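# Seat flat cable in empty connector and close latch

## Task

Insert the loose end of the flat ribbon cable fully into the connector that is currently empty, then close that connector's latch; the cable's opposite end must remain locked in the other connector throughout.

## Robot and tools

Robot: two six-joint arms, left_arm and right_arm, each with a two-finger parallel gripper. Each arm has a wrist camera. Fixed cameras: cam_high, cam_low, cam_face, cam_latch, cam_slot. Wrist cameras: cam_left_wrist, cam_right_wrist. All images are 672x504.

Frames. Scene frame: origin at table-top height, midway between the nominal arm bases. +z is up, +x points out over the table, and left_arm sits on the +y side. Image left and right do not match the arm names. Measured bases: left_arm at (+0.030, +0.353, 0) m, yawed about +1.7 degrees; right_arm at (+0.001, -0.317, 0) m, yawed about -1.5 degrees. Each arm reports its hand pose, velocities and targets in its own base frame. Offsets also follow that arm's base axes, and rotations turn about the Hand target's position. Gripper axes: the fingers point along +z and open and close along y. end_effector_position is the point between the pads, about 1 cm short of the fingertips. Printed positions and orientations can be off by a few centimetres, more at long reach.

execute_actions(actions, cameras). actions is a list of actions. Each action is a table of up to 15 rows, and each row is one 1/30 s control step. If a table has fewer than 15 rows, its last row is held until step 15. Every row has 14 numbers in [-1, 1] and always covers both arms: left_arm dx, dy, dz, rx, ry, rz, opening, then the same seven for right_arm. dx to rz are offsets, not poses. Every row of an action is measured from the Hand target that arm had when that action began, not from the row before it. Sending the same offset again therefore moves the arm further. Scale: 1.0 equals 0.6 m of translation or 180 degrees of rotation. rx, ry, rz together form one rotation vector. If dx, dy, dz together exceed length 1.0, they may be scaled down. opening is absolute: +1 is fully open (0.094 m) and -1 is closed. To leave an arm alone, send 0 for its six pose numbers and repeat its current opening. A 0 in the opening slot is a real command. An empty actions list returns images and the full state.

move(target, speed, blend, opening_speed, grip_force, blocking, cameras). target takes either one 14-number row laid out as above, or a list of up to 15 such rows. Every row is an offset from the Hand targets at the start of the move, not from the previous row. Paths are straight and run for at most 10 s in total. speed is the top path speed in m/s, from 0.002 to 2.9 (default 0.25). Turning speed is capped at twice that value in rad/s. speed takes one value, or one per target. blend is a corner radius in m for list targets. The default 0 stops at each target. opening_speed sets how fast the commanded opening changes, per second on the -1..1 scale, minimum 0.2. Use it to close gently on something fragile. grip_force is the force limit per finger pad, from 10 to 50 N. Give one value or one per arm. It persists until changed. Below 50 N, closing is slow. With blocking=false the call returns after about 0.5 s while the arms keep moving. Paths do not avoid obstacles or the other arm. Faster moves lag and stray more and hit harder. Aiming further past a contact presses harder. Keep paths away from an arm's own base, or the elbow can whip round.

The move result adds a move: line. Possible endings include done (at rest within 10 mm and 2 degrees), off_target, moving, held and fault. limits=paced means the commanded pose was clipped; limits=held means steps were withheld. Neither done nor off_target tells you whether anything is in contact.

wait(seconds): 0 to 3600. Lets the scene run without new commands; a running move carries on. stop(): brakes a running move. zoom_image(camera, region): region is [x0, y0, x1, y1] in pixels, at most 504 by 504, taken from that camera's newest image. read_manual(section): licence texts only. finished_scene(scene): ends the current scene and cannot be undone. Pass the current scene's number.

Results. Hand target is the last commanded pose after clipping, and the next offsets start from it. end_effector_position (m) and end_effector_quat_wxyz give the measured gripper pose. Friction and weight can leave the gripper several cm short, with no contact. To close the gap, send the missing distance as an offset. Each control step clips commanded orientation to within 40 degrees of the measured one. grip_measured is the finger opening on the -1..1 scale. With nothing held it reads up to about 2.5 mm too wide; on a hard part it reads slightly narrower. The last Joint positions value is the opening in metres. Joint velocities reads "within noise" when the arm is still. Joint torques include offsets and noise; values 1 to 3 wrap at ±28 N m. Tool commands lists the current opening commands. Step readings list intermediate positions. MOTOR HOT appears at 75 °C. At 90 °C a fault folds that arm away for the rest of the scene, and at 100 °C the arm collapses. Heat builds when an arm holds a load, stays stretched out, or pushes at a pose it cannot reach.

Avoid: letting anything fall or leaving it off the table; dropping or releasing parts while they are still moving; fast impacts and hard pushes against fixtures; contact between the two arms or grippers, including closing one gripper on the other's fingers; strain on the wrist camera cables; and any arm stop. An arm blocked by something keeps pressing, so command it back past its current position to relieve the push. To release a part, command an opening well above grip_measured.

Each tool is called after "Emit:" by a JSON object that holds its "fn" and its "kwargs".

## Session

Emit:
{"fn": "execute_actions", "kwargs": {"actions": []}}

Scene clock: 0.00 s.
left_arm: end_effector_position=(+0.3484, +0.0679, +0.2234) grip_measured=+1.000 end_effector_quat_wxyz=(+0.519, +0.074, +0.841, +0.137) | right_arm: end_effector_position=(+0.3324, +0.0251, +0.2881) grip_measured=+1.000 end_effector_quat_wxyz=(+0.641, -0.177, +0.732, -0.150)
Joint positions: left_arm=[0.207 0.994 0.713 -0.158 0.033 0.361 0.094] | right_arm=[0.147 0.789 0.611 0.043 0.139 -0.447 0.094]
Joint velocities: within noise
Joint torques (N m): no reading
Heat: left arm: 37 °C; right arm: 37 °C.
Hand target: left_arm +0.3490, +0.0677, +0.2315; +0.527, +0.073, +0.835, +0.138 | right_arm +0.3312, +0.0249, +0.2903; +0.642, -0.175, +0.731, -0.149
Tool commands: left_gripper/opening=+1.0 right_gripper/opening=+1.0

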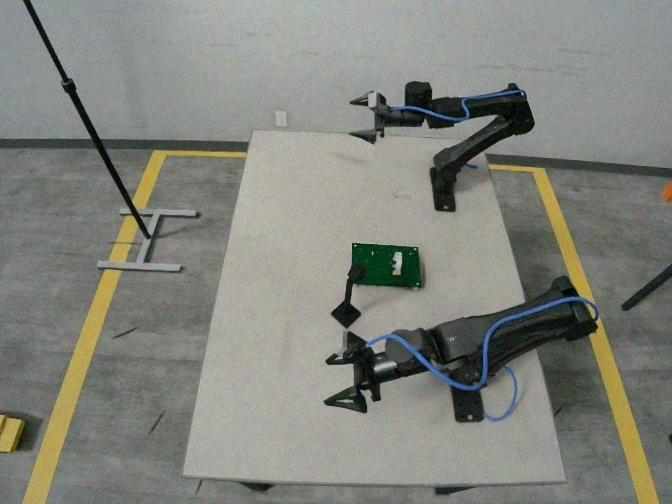

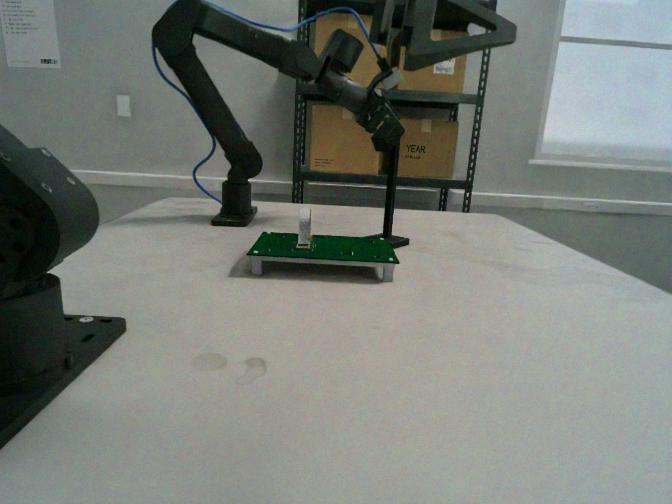

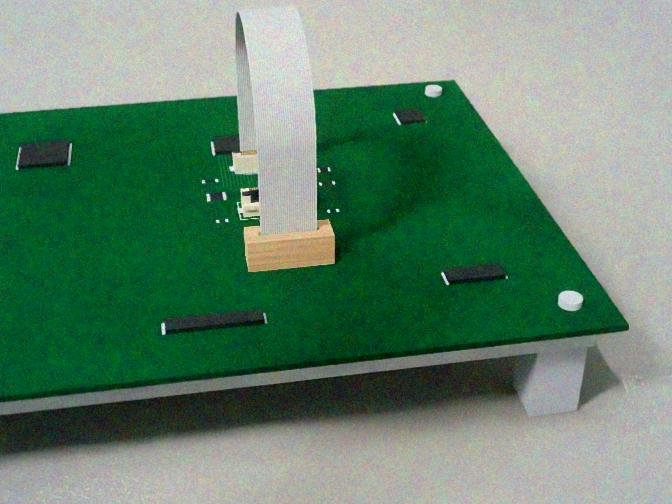

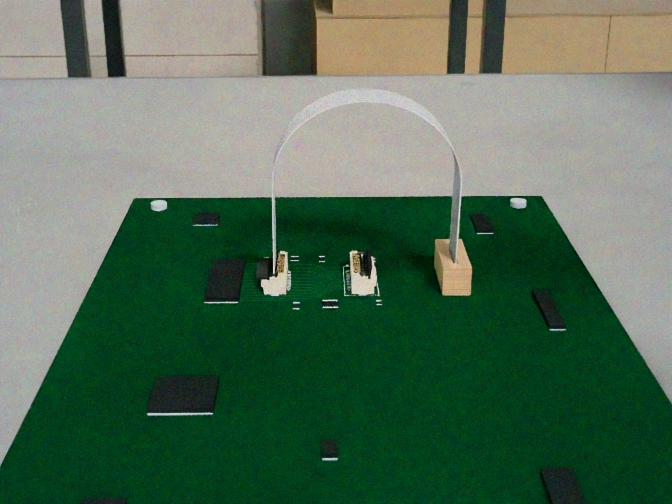

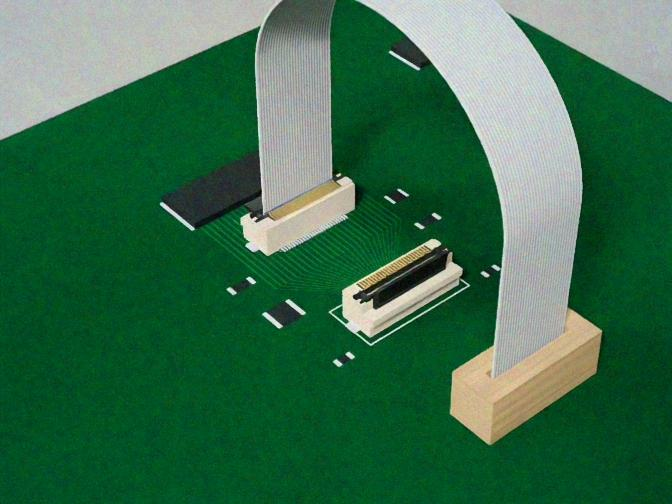

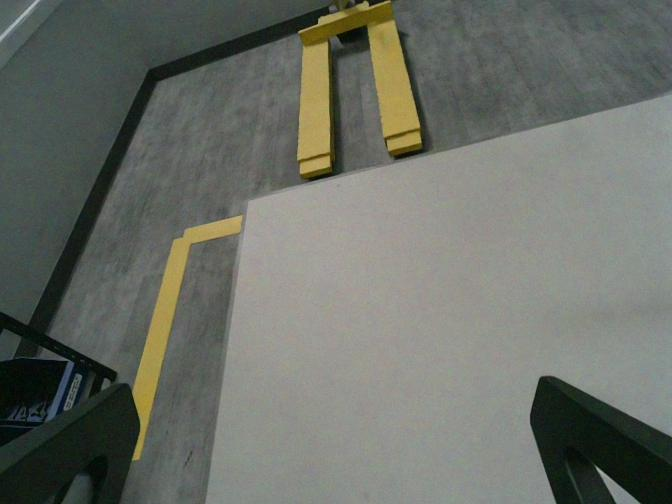

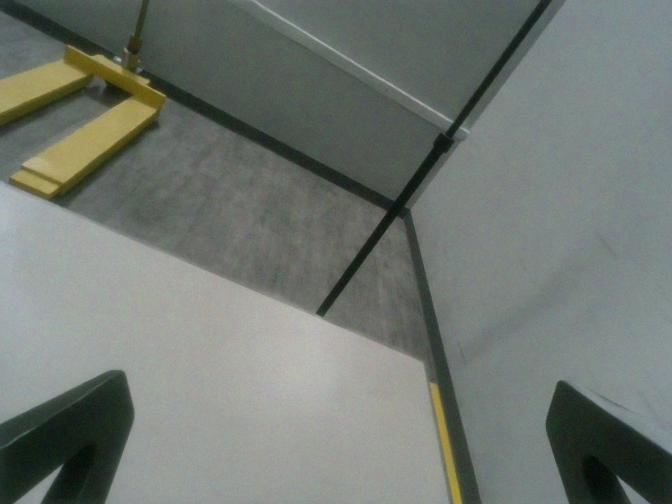

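Emit:
{"fn": "zoom_image", "kwargs": {"camera": "cam_slot", "region": [200, 140, 620, 455]}}

Emit:
{"fn": "zoom_image", "kwargs": {"camera": "cam_latch", "region": [230, 80, 510, 320]}}

Emit:
{"fn": "zoom_image", "kwargs": {"camera": "cam_face", "region": [180, 0, 380, 290]}}

Emit:
{"fn": "zoom_image", "kwargs": {"camera": "cam_high", "region": [320, 220, 450, 340]}}

Scaled by 1.200 from the camera's image (finer frame: 960x720).

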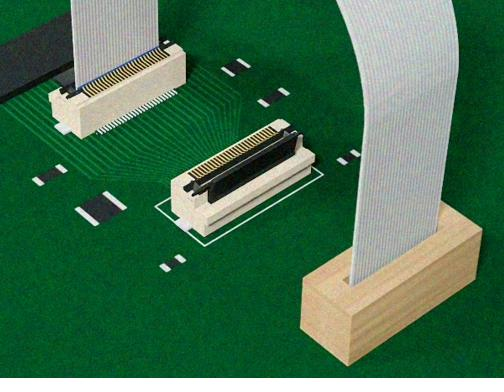

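Scaled by 1.800 from the camera's image (finer frame: 960x720).

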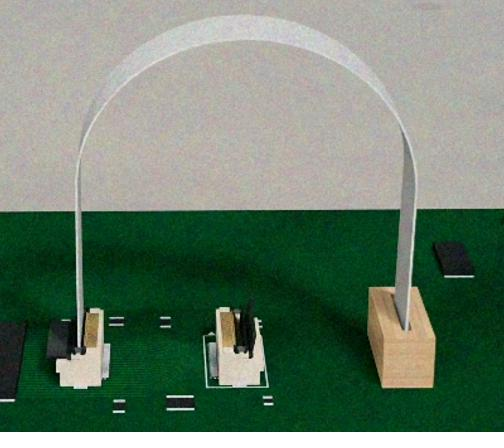

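Scaled by 1.738 from the camera's image (finer frame: 960x720).

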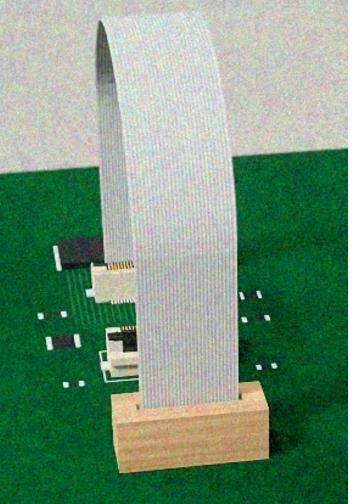

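Scaled by 3.877 from the camera's image (finer frame: 960x720).

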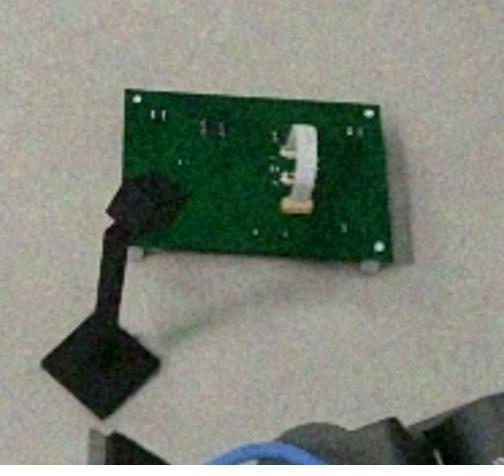

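Emit:
{"fn": "zoom_image", "kwargs": {"camera": "cam_latch", "region": [240, 230, 320, 310]}}

Emit:
{"fn": "zoom_image", "kwargs": {"camera": "cam_latch", "region": [330, 230, 410, 310]}}

Emit:
{"fn": "zoom_image", "kwargs": {"camera": "cam_slot", "region": [320, 220, 480, 350]}}

Emit:
{"fn": "zoom_image", "kwargs": {"camera": "cam_slot", "region": [220, 150, 370, 260]}}

Emit:
{"fn": "zoom_image", "kwargs": {"camera": "cam_face", "region": [200, 140, 350, 280]}}

Scaled by 6.300 from the camera's image (finer frame: 960x720).

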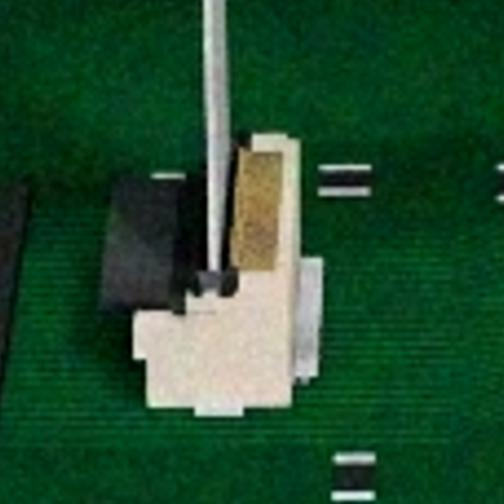

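Scaled by 6.300 from the camera's image (finer frame: 960x720).

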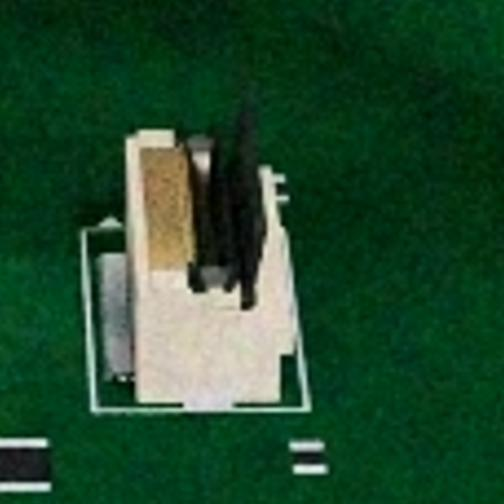

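Scaled by 3.150 from the camera's image (finer frame: 960x720).

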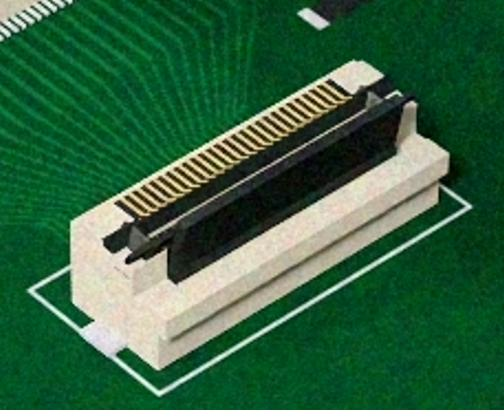

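Scaled by 3.360 from the camera's image (finer frame: 960x720).

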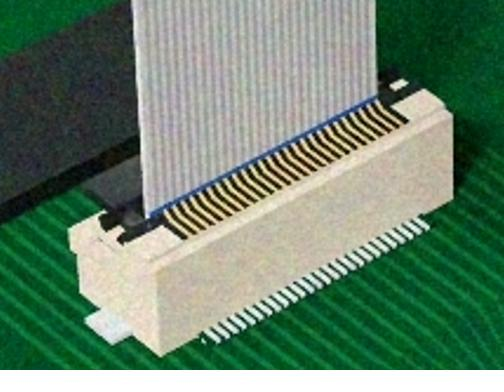

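Scaled by 3.360 from the camera's image (finer frame: 960x720).

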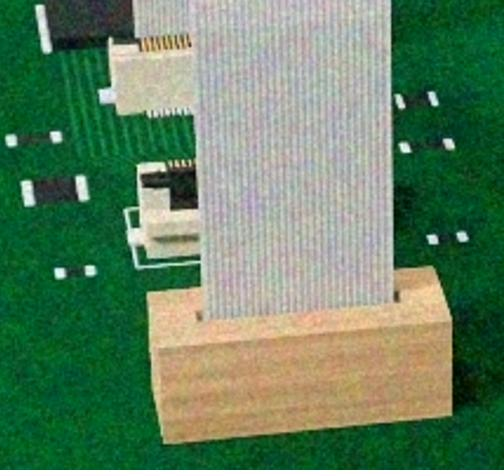

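Emit:
{"fn": "move", "kwargs": {"target": [0,0,0,0,0,0,1, -0.2837,0.46,-0.22,0.134,0.205,-0.0684,1], "speed": 0.25, "cameras": ["all"]}}

Scene clock: 480.57 s.
left_arm: end_effector_position=(+0.3484, +0.0679, +0.2234) grip_measured=+1.000 end_effector_quat_wxyz=(+0.519, +0.074, +0.841, +0.137) | right_arm: end_effector_position=(+0.1593, +0.2973, +0.1542) grip_measured=+1.000 end_effector_quat_wxyz=(+0.379, -0.005, +0.925, +0.001)
Joint positions: left_arm=[0.207 0.994 0.713 -0.158 0.033 0.361 0.094] | right_arm=[1.457 1.644 1.287 -1.094 0.77 1.398 0.094]
Joint torques (N m): left_arm=[0.01 -3.18 6.91 1.89 0.02 -0.05] | right_arm=[-0.03 -5.79 10.21 0.39 0.46 0.09]
Heat: left arm: 43 °C; right arm: 39 °C.
Hand target: left_arm +0.3490, +0.0677, +0.2315; +0.527, +0.073, +0.835, +0.138 | right_arm +0.1610, +0.3009, +0.1583; +0.382, +0.000, +0.924, +0.000
Off the commanded pose: left_arm 0.008 m, 1 deg | right_arm 0.006 m, 1 deg.
move: done

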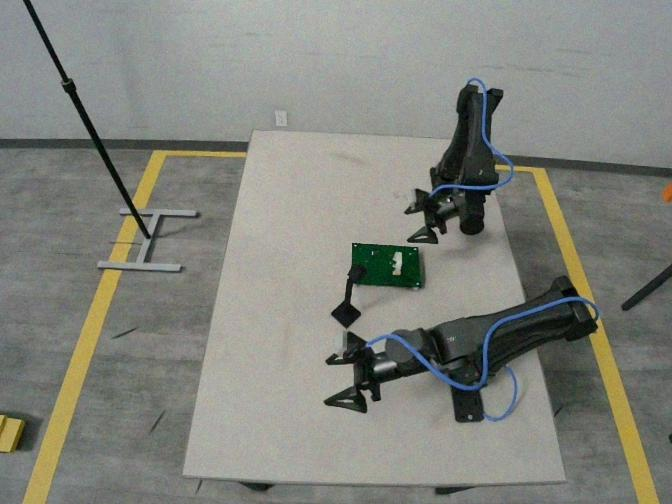

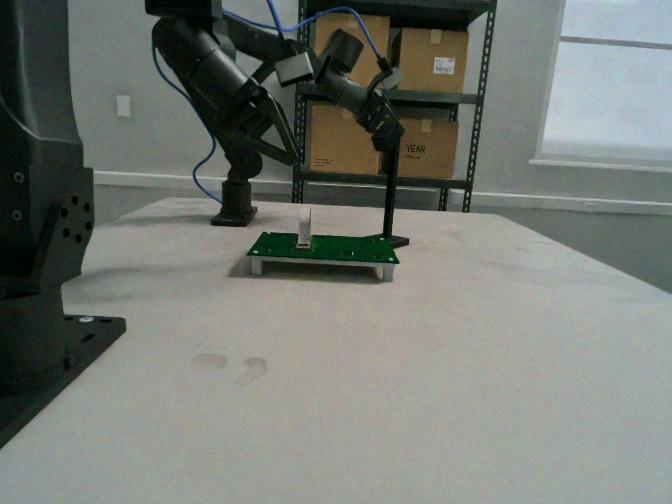

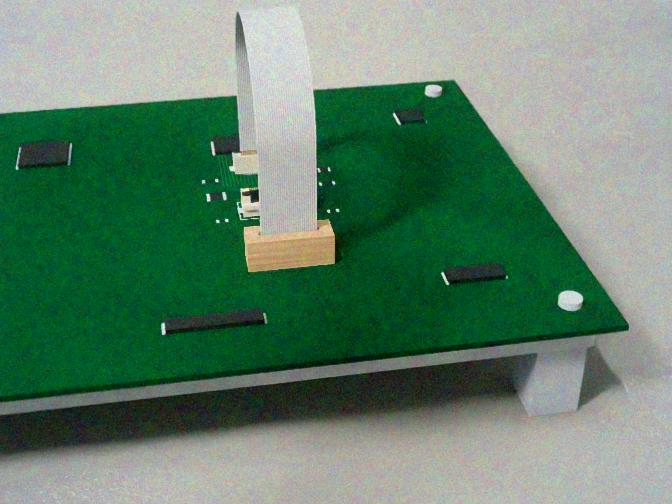

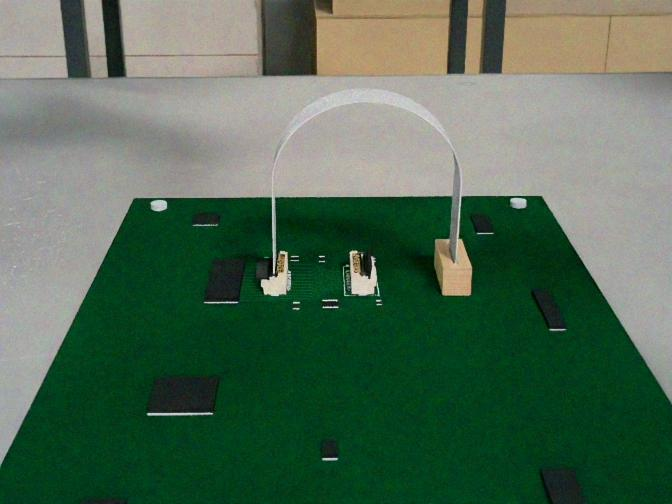

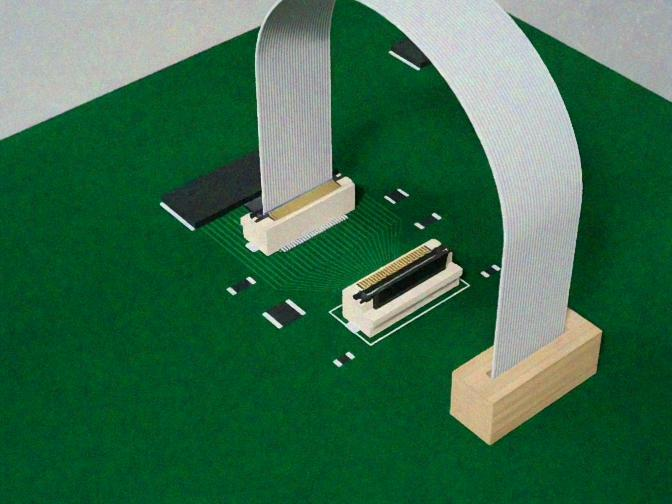

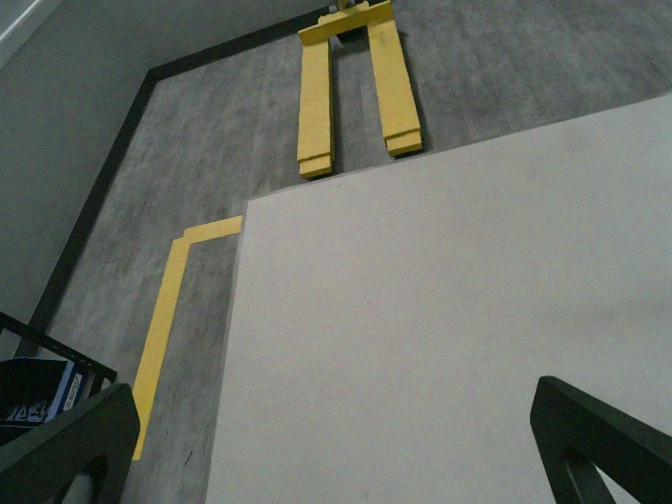

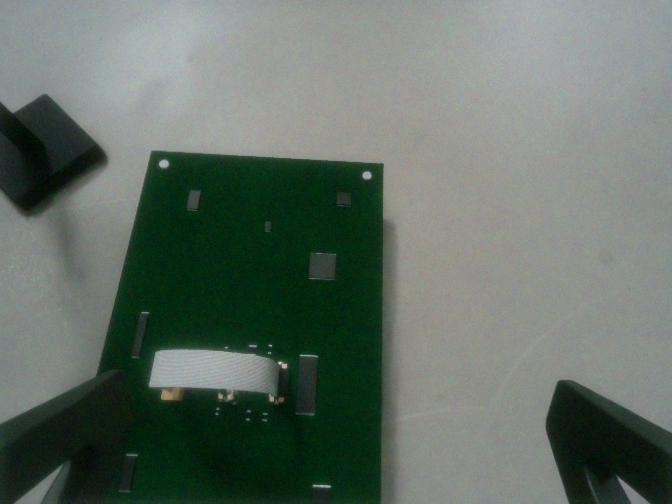

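Emit:
{"fn": "zoom_image", "kwargs": {"camera": "cam_right_wrist", "region": [90, 310, 340, 430]}}

Scaled by 2.016 from the camera's image (finer frame: 960x720).

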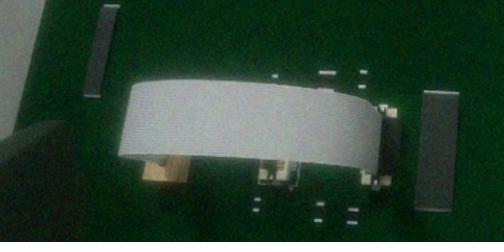

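Emit:
{"fn": "move", "kwargs": {"target": [0,0,0,0,0,0,1, -0.0717,0.1335,-0.115,-0.0006,-0.0278,-0.0139,-0.36], "speed": 0.2, "cameras": ["all"]}}

Scene clock: 640.20 s.
left_arm: end_effector_position=(+0.3484, +0.0679, +0.2234) grip_measured=+1.000 end_effector_quat_wxyz=(+0.519, +0.074, +0.841, +0.137) | right_arm: end_effector_position=(+0.1157, +0.3770, +0.0878) grip_measured=-0.358 end_effector_quat_wxyz=(+0.411, +0.018, +0.911, -0.006)
Joint positions: left_arm=[0.207 0.994 0.713 -0.158 0.033 0.361 0.094] | right_arm=[1.619 2.074 1.542 -1.132 0.843 1.7 0.03]
Joint torques (N m): left_arm=[-0.02 -3.17 6.93 1.89 0.02 -0.03] | right_arm=[-0.05 -8.79 9.31 0.06 0.67 0.11]
Heat: left arm: 44 °C; right arm: 40 °C.
Hand target: left_arm +0.3490, +0.0677, +0.2315; +0.527, +0.073, +0.835, +0.138 | right_arm +0.1180, +0.3810, +0.0893; +0.422, +0.020, +0.906, -0.009
Off the commanded pose: left_arm 0.008 m, 1 deg | right_arm 0.005 m, 1 deg.
move: done

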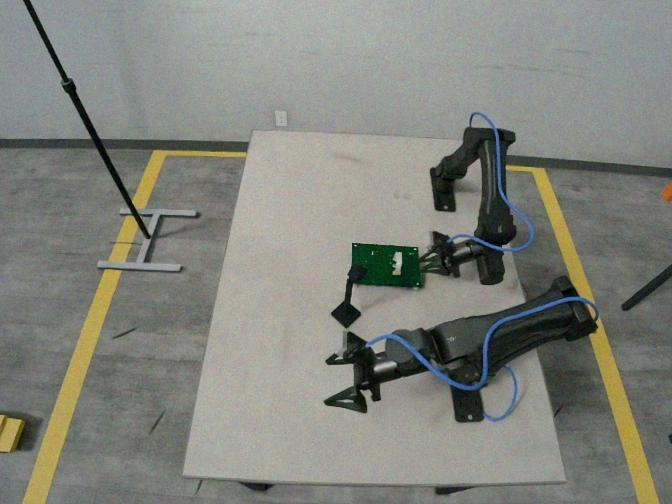

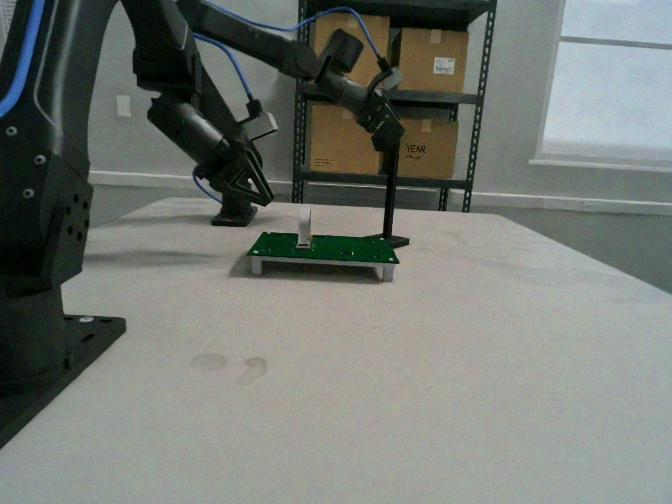

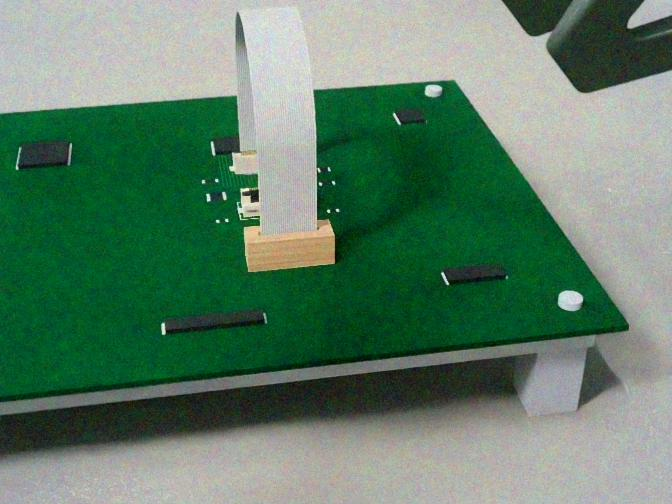

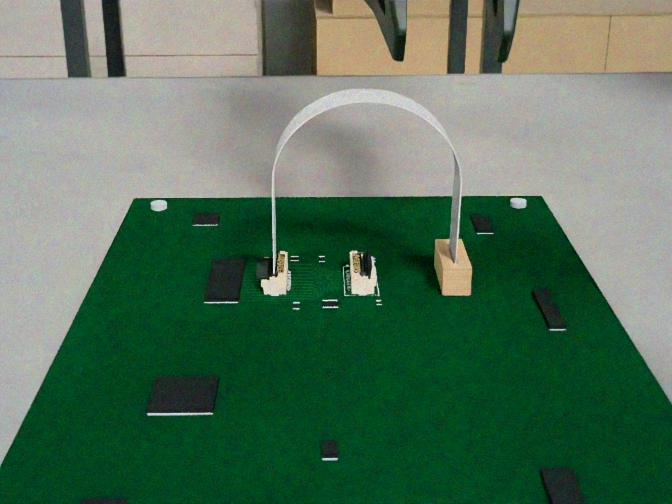

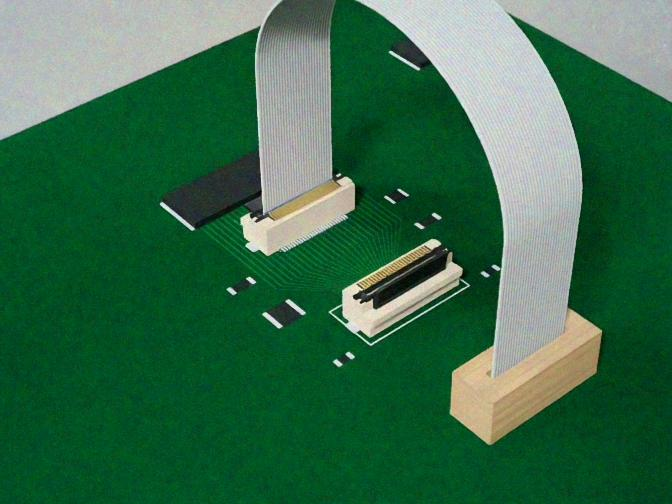

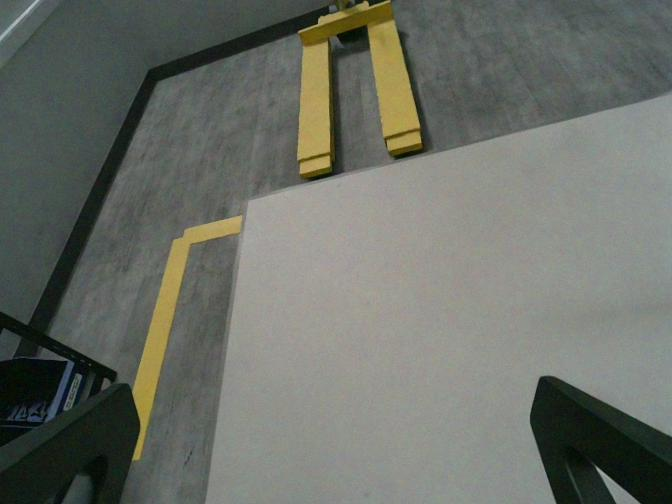

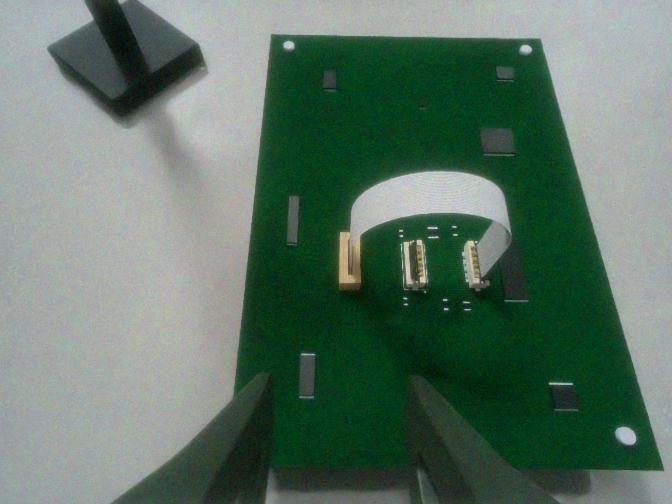

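Emit:
{"fn": "zoom_image", "kwargs": {"camera": "cam_right_wrist", "region": [310, 160, 550, 340]}}

Emit:
{"fn": "zoom_image", "kwargs": {"camera": "cam_right_wrist", "region": [200, 220, 540, 475]}}

Scaled by 2.100 from the camera's image (finer frame: 960x720).

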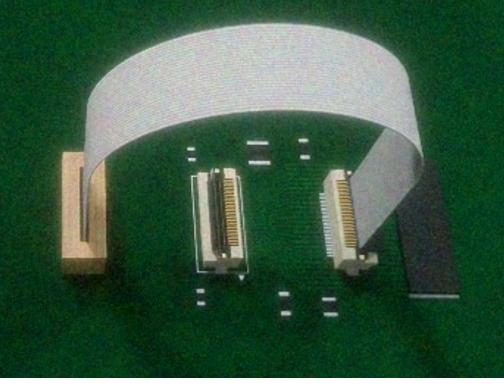

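Scaled by 1.482 from the camera's image (finer frame: 960x720).

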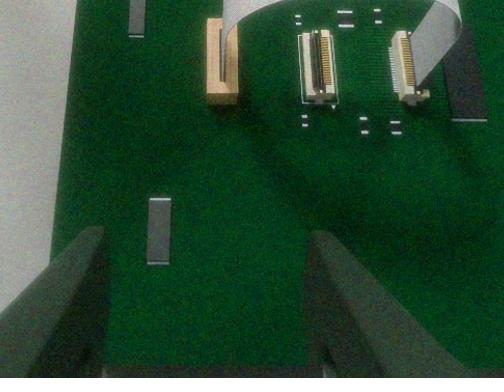

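Emit:
{"fn": "move", "kwargs": {"target": [0,0,0,0,0,0,1, 0.0738,-0.0092,-0.0547,0,0,-0.0022,-0.36], "speed": 0.12, "cameras": ["cam_face","cam_latch","cam_slot","cam_right_wrist"]}}

Scene clock: 767.80 s.
left_arm: end_effector_position=(+0.3484, +0.0679, +0.2234) grip_measured=+1.000 end_effector_quat_wxyz=(+0.519, +0.074, +0.841, +0.137) | right_arm: end_effector_position=(+0.1594, +0.3811, +0.0650) grip_measured=-0.358 end_effector_quat_wxyz=(+0.412, +0.030, +0.911, +0.004)
Joint positions: left_arm=[0.207 0.994 0.713 -0.158 0.033 0.361 0.094] | right_arm=[1.506 2.077 1.449 -0.894 0.849 1.549 0.03]
Joint torques (N m): left_arm=[-0.02 -3.17 6.93 1.89 0.02 -0.04] | right_arm=[0.02 -9.21 4.98 0.55 0.64 -0.05]
Heat: left arm: 44 °C; right arm: 37 °C.
Hand target: left_arm +0.3490, +0.0677, +0.2315; +0.527, +0.073, +0.835, +0.138 | right_arm +0.1623, +0.3754, +0.0565; +0.422, +0.023, +0.906, -0.010
Off the commanded pose: left_arm 0.008 m, 1 deg | right_arm 0.011 m, 2 deg.
move: off_target (right_arm)

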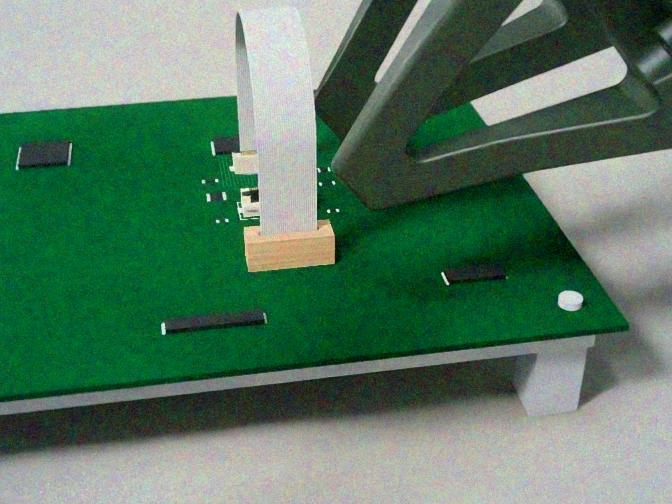

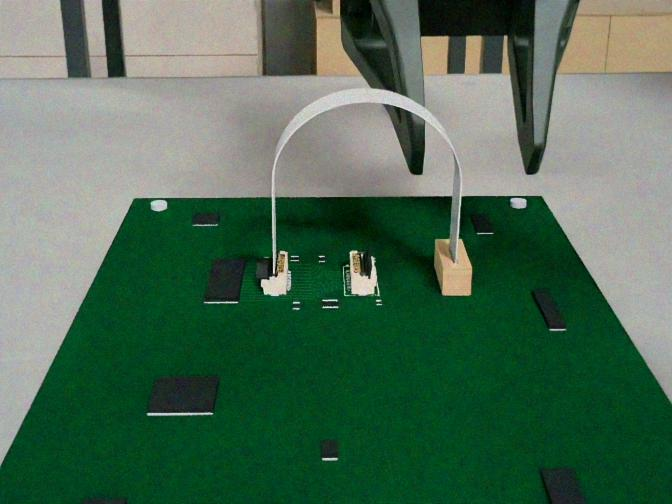

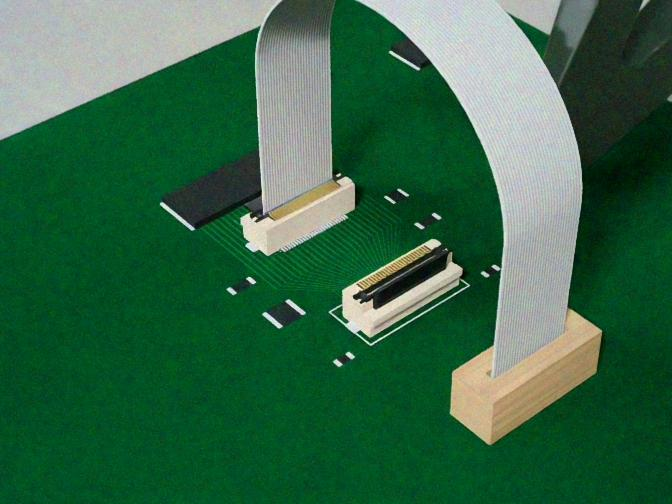

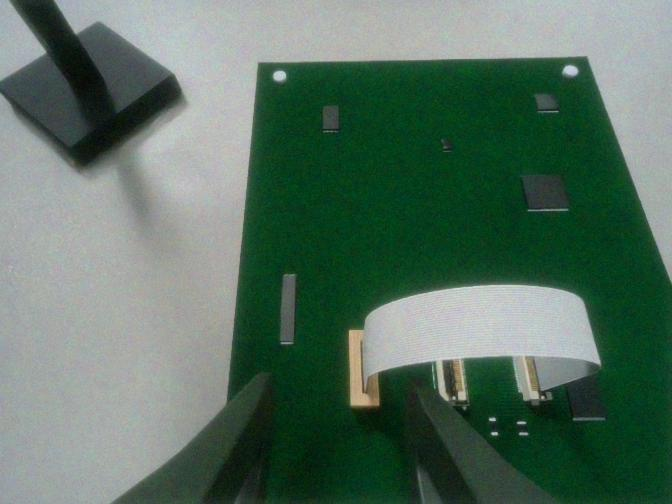

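Emit:
{"fn": "move", "kwargs": {"target": [0,0,0,0,0,0,1, 0.0045,-0.0083,0,-0.0028,-0.0833,0,-0.45], "speed": 0.12, "cameras": ["cam_face","cam_latch","cam_slot","cam_right_wrist"]}}

Scene clock: 885.40 s.
left_arm: end_effector_position=(+0.3484, +0.0679, +0.2234) grip_measured=+1.000 end_effector_quat_wxyz=(+0.519, +0.074, +0.841, +0.137) | right_arm: end_effector_position=(+0.1650, +0.3746, +0.0644) grip_measured=-0.448 end_effector_quat_wxyz=(+0.526, +0.029, +0.850, -0.001)
Joint positions: left_arm=[0.207 0.994 0.713 -0.158 0.033 0.361 0.094] | right_arm=[1.558 2.15 1.394 -0.862 1.107 1.657 0.026]
Joint torques (N m): left_arm=[-0.01 -3.18 6.93 1.9 0.02 -0.04] | right_arm=[0.27 -8.85 4.85 0.32 0.71 0.06]
Heat: left arm: 44 °C; right arm: 36 °C.
Hand target: left_arm +0.3490, +0.0677, +0.2315; +0.527, +0.073, +0.835, +0.138 | right_arm +0.1650, +0.3705, +0.0565; +0.537, +0.022, +0.843, -0.011
Off the commanded pose: left_arm 0.008 m, 1 deg | right_arm 0.009 m, 2 deg.
move: done

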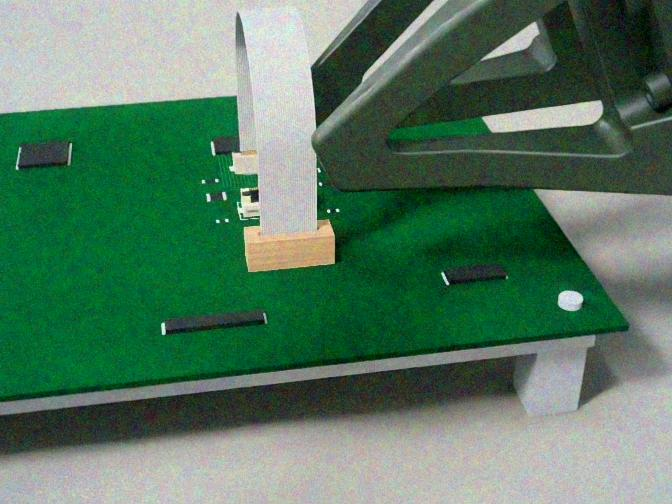

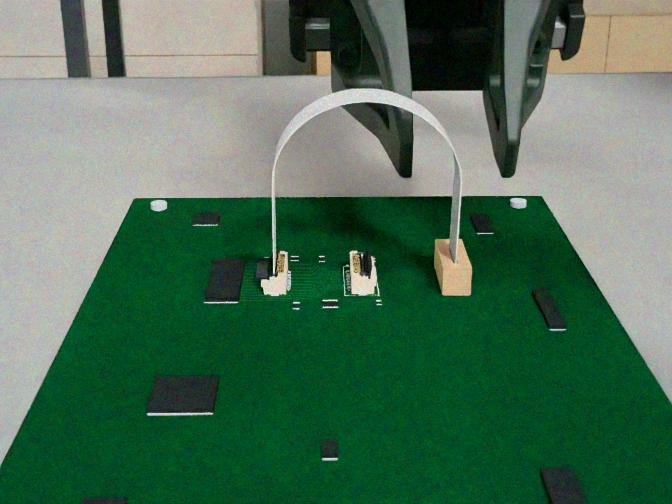

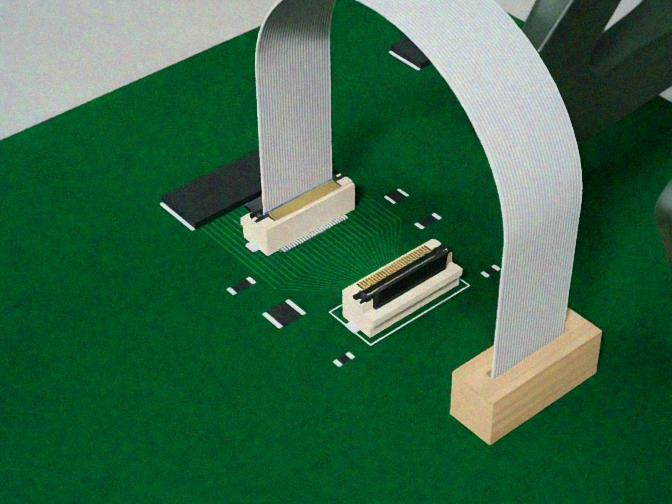

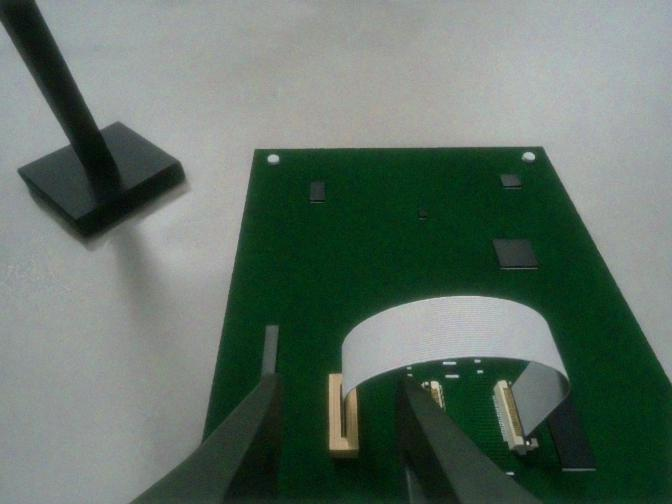

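Emit:
{"fn": "move", "kwargs": {"target": [0,0,0,0,0,0,1, 0.025,-0.0033,-0.0183,0,0,0,-0.45], "speed": 0.1, "cameras": ["cam_face","cam_latch","cam_slot","cam_right_wrist"]}}

Scene clock: 922.63 s.
left_arm: end_effector_position=(+0.3484, +0.0679, +0.2234) grip_measured=+1.000 end_effector_quat_wxyz=(+0.519, +0.074, +0.841, +0.137) | right_arm: end_effector_position=(+0.1775, +0.3744, +0.0522) grip_measured=-0.448 end_effector_quat_wxyz=(+0.527, +0.030, +0.850, +0.002)
Joint positions: left_arm=[0.207 0.994 0.713 -0.158 0.033 0.361 0.094] | right_arm=[1.526 2.156 1.346 -0.735 1.109 1.58 0.026]
Joint torques (N m): left_arm=[-0.01 -3.15 6.94 1.89 0.01 -0.04] | right_arm=[-0.2 -9.37 4.42 0.57 0.74 -0.01]
Heat: left arm: 44 °C; right arm: 36 °C.
Hand target: left_arm +0.3490, +0.0677, +0.2315; +0.527, +0.073, +0.835, +0.138 | right_arm +0.1799, +0.3686, +0.0456; +0.537, +0.022, +0.843, -0.011
Off the commanded pose: left_arm 0.008 m, 1 deg | right_arm 0.009 m, 2 deg.
move: done

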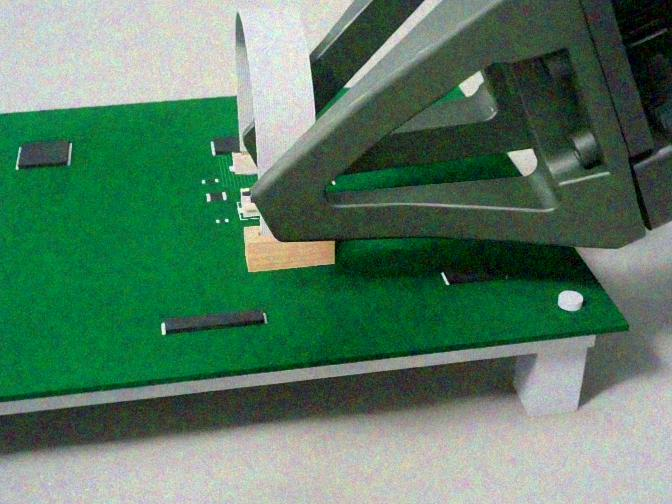

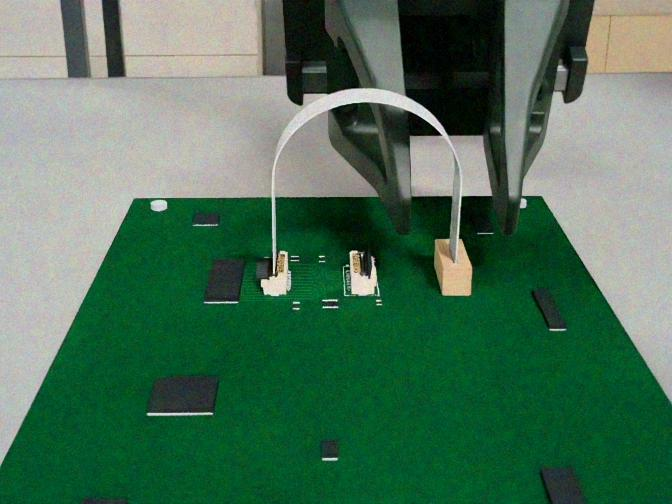

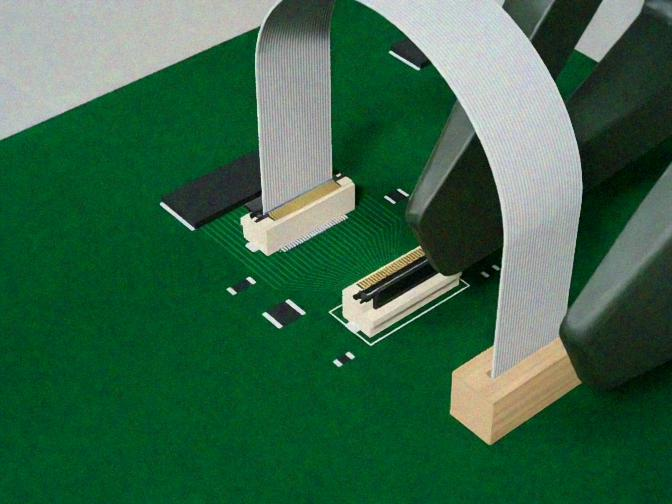

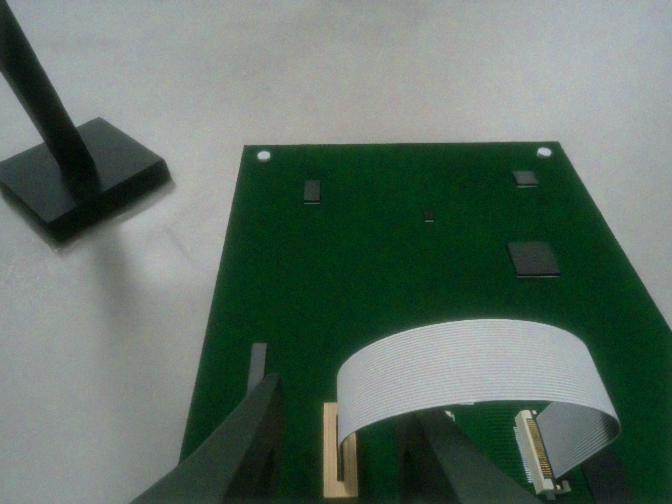

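Emit:
{"fn": "move", "kwargs": {"target": [0,0,0,0,0,0,1, 0,0,-0.0105,0,0,0,-0.45], "speed": 0.05, "cameras": ["cam_face","cam_latch","cam_slot","cam_right_wrist"]}}

Emit:
{"fn": "zoom_image", "kwargs": {"camera": "cam_face", "region": [200, 150, 360, 290]}}

Emit:
{"fn": "zoom_image", "kwargs": {"camera": "cam_latch", "region": [370, 150, 550, 310]}}

Scene clock: 943.13 s.
left_arm: end_effector_position=(+0.3484, +0.0679, +0.2234) grip_measured=+1.000 end_effector_quat_wxyz=(+0.519, +0.074, +0.841, +0.137) | right_arm: end_effector_position=(+0.1776, +0.3746, +0.0475) grip_measured=-0.448 end_effector_quat_wxyz=(+0.527, +0.031, +0.849, +0.003)
Joint positions: left_arm=[0.207 0.994 0.713 -0.158 0.033 0.361 0.094] | right_arm=[1.526 2.164 1.338 -0.713 1.11 1.579 0.026]
Joint torques (N m): left_arm=[-0.02 -3.15 6.93 1.89 0.02 -0.04] | right_arm=[-0.2 -9.16 4.4 0.54 0.76 -0.04]
Heat: left arm: 44 °C; right arm: 36 °C.
Hand target: left_arm +0.3490, +0.0677, +0.2315; +0.527, +0.073, +0.835, +0.138 | right_arm +0.1799, +0.3686, +0.0393; +0.537, +0.022, +0.843, -0.011
Off the commanded pose: left_arm 0.008 m, 1 deg | right_arm 0.010 m, 2 deg.
move: done

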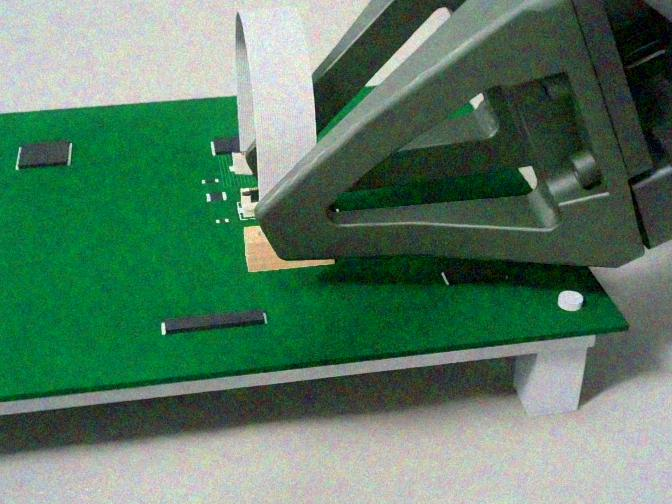

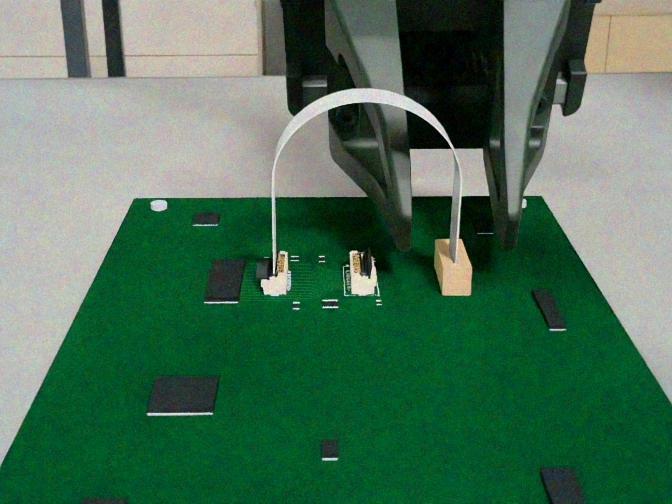

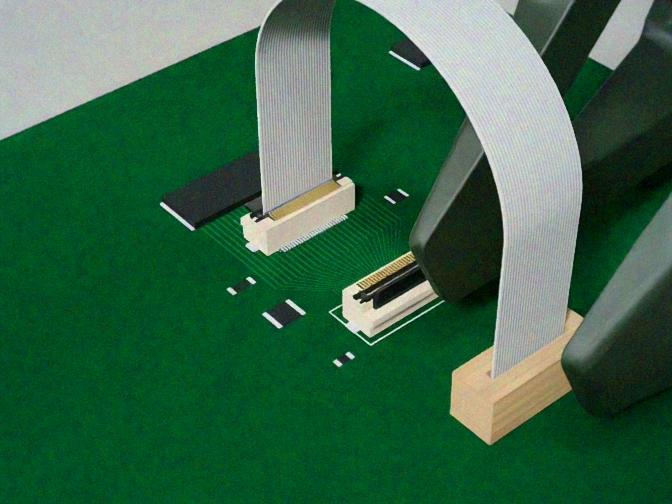

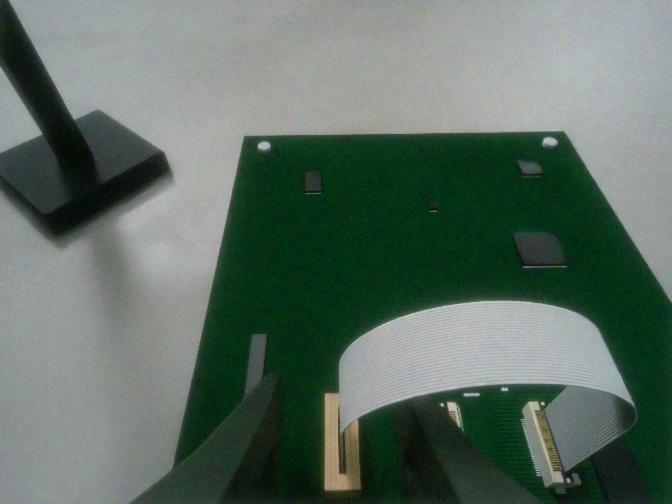

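Scaled by 3.150 from the camera's image (finer frame: 960x720).

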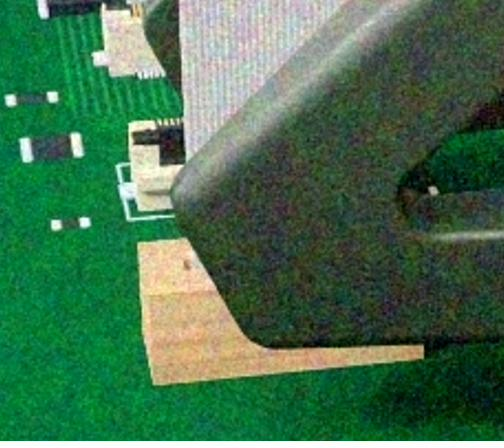

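Scaled by 2.800 from the camera's image (finer frame: 960x720).

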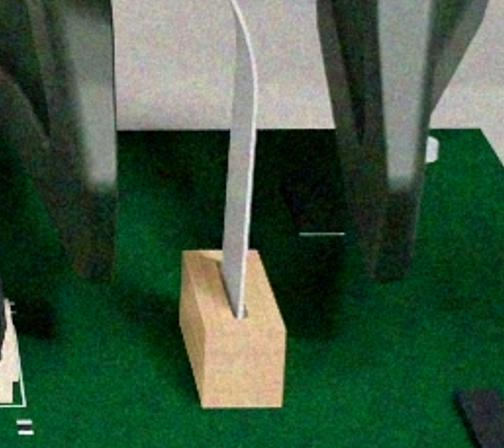

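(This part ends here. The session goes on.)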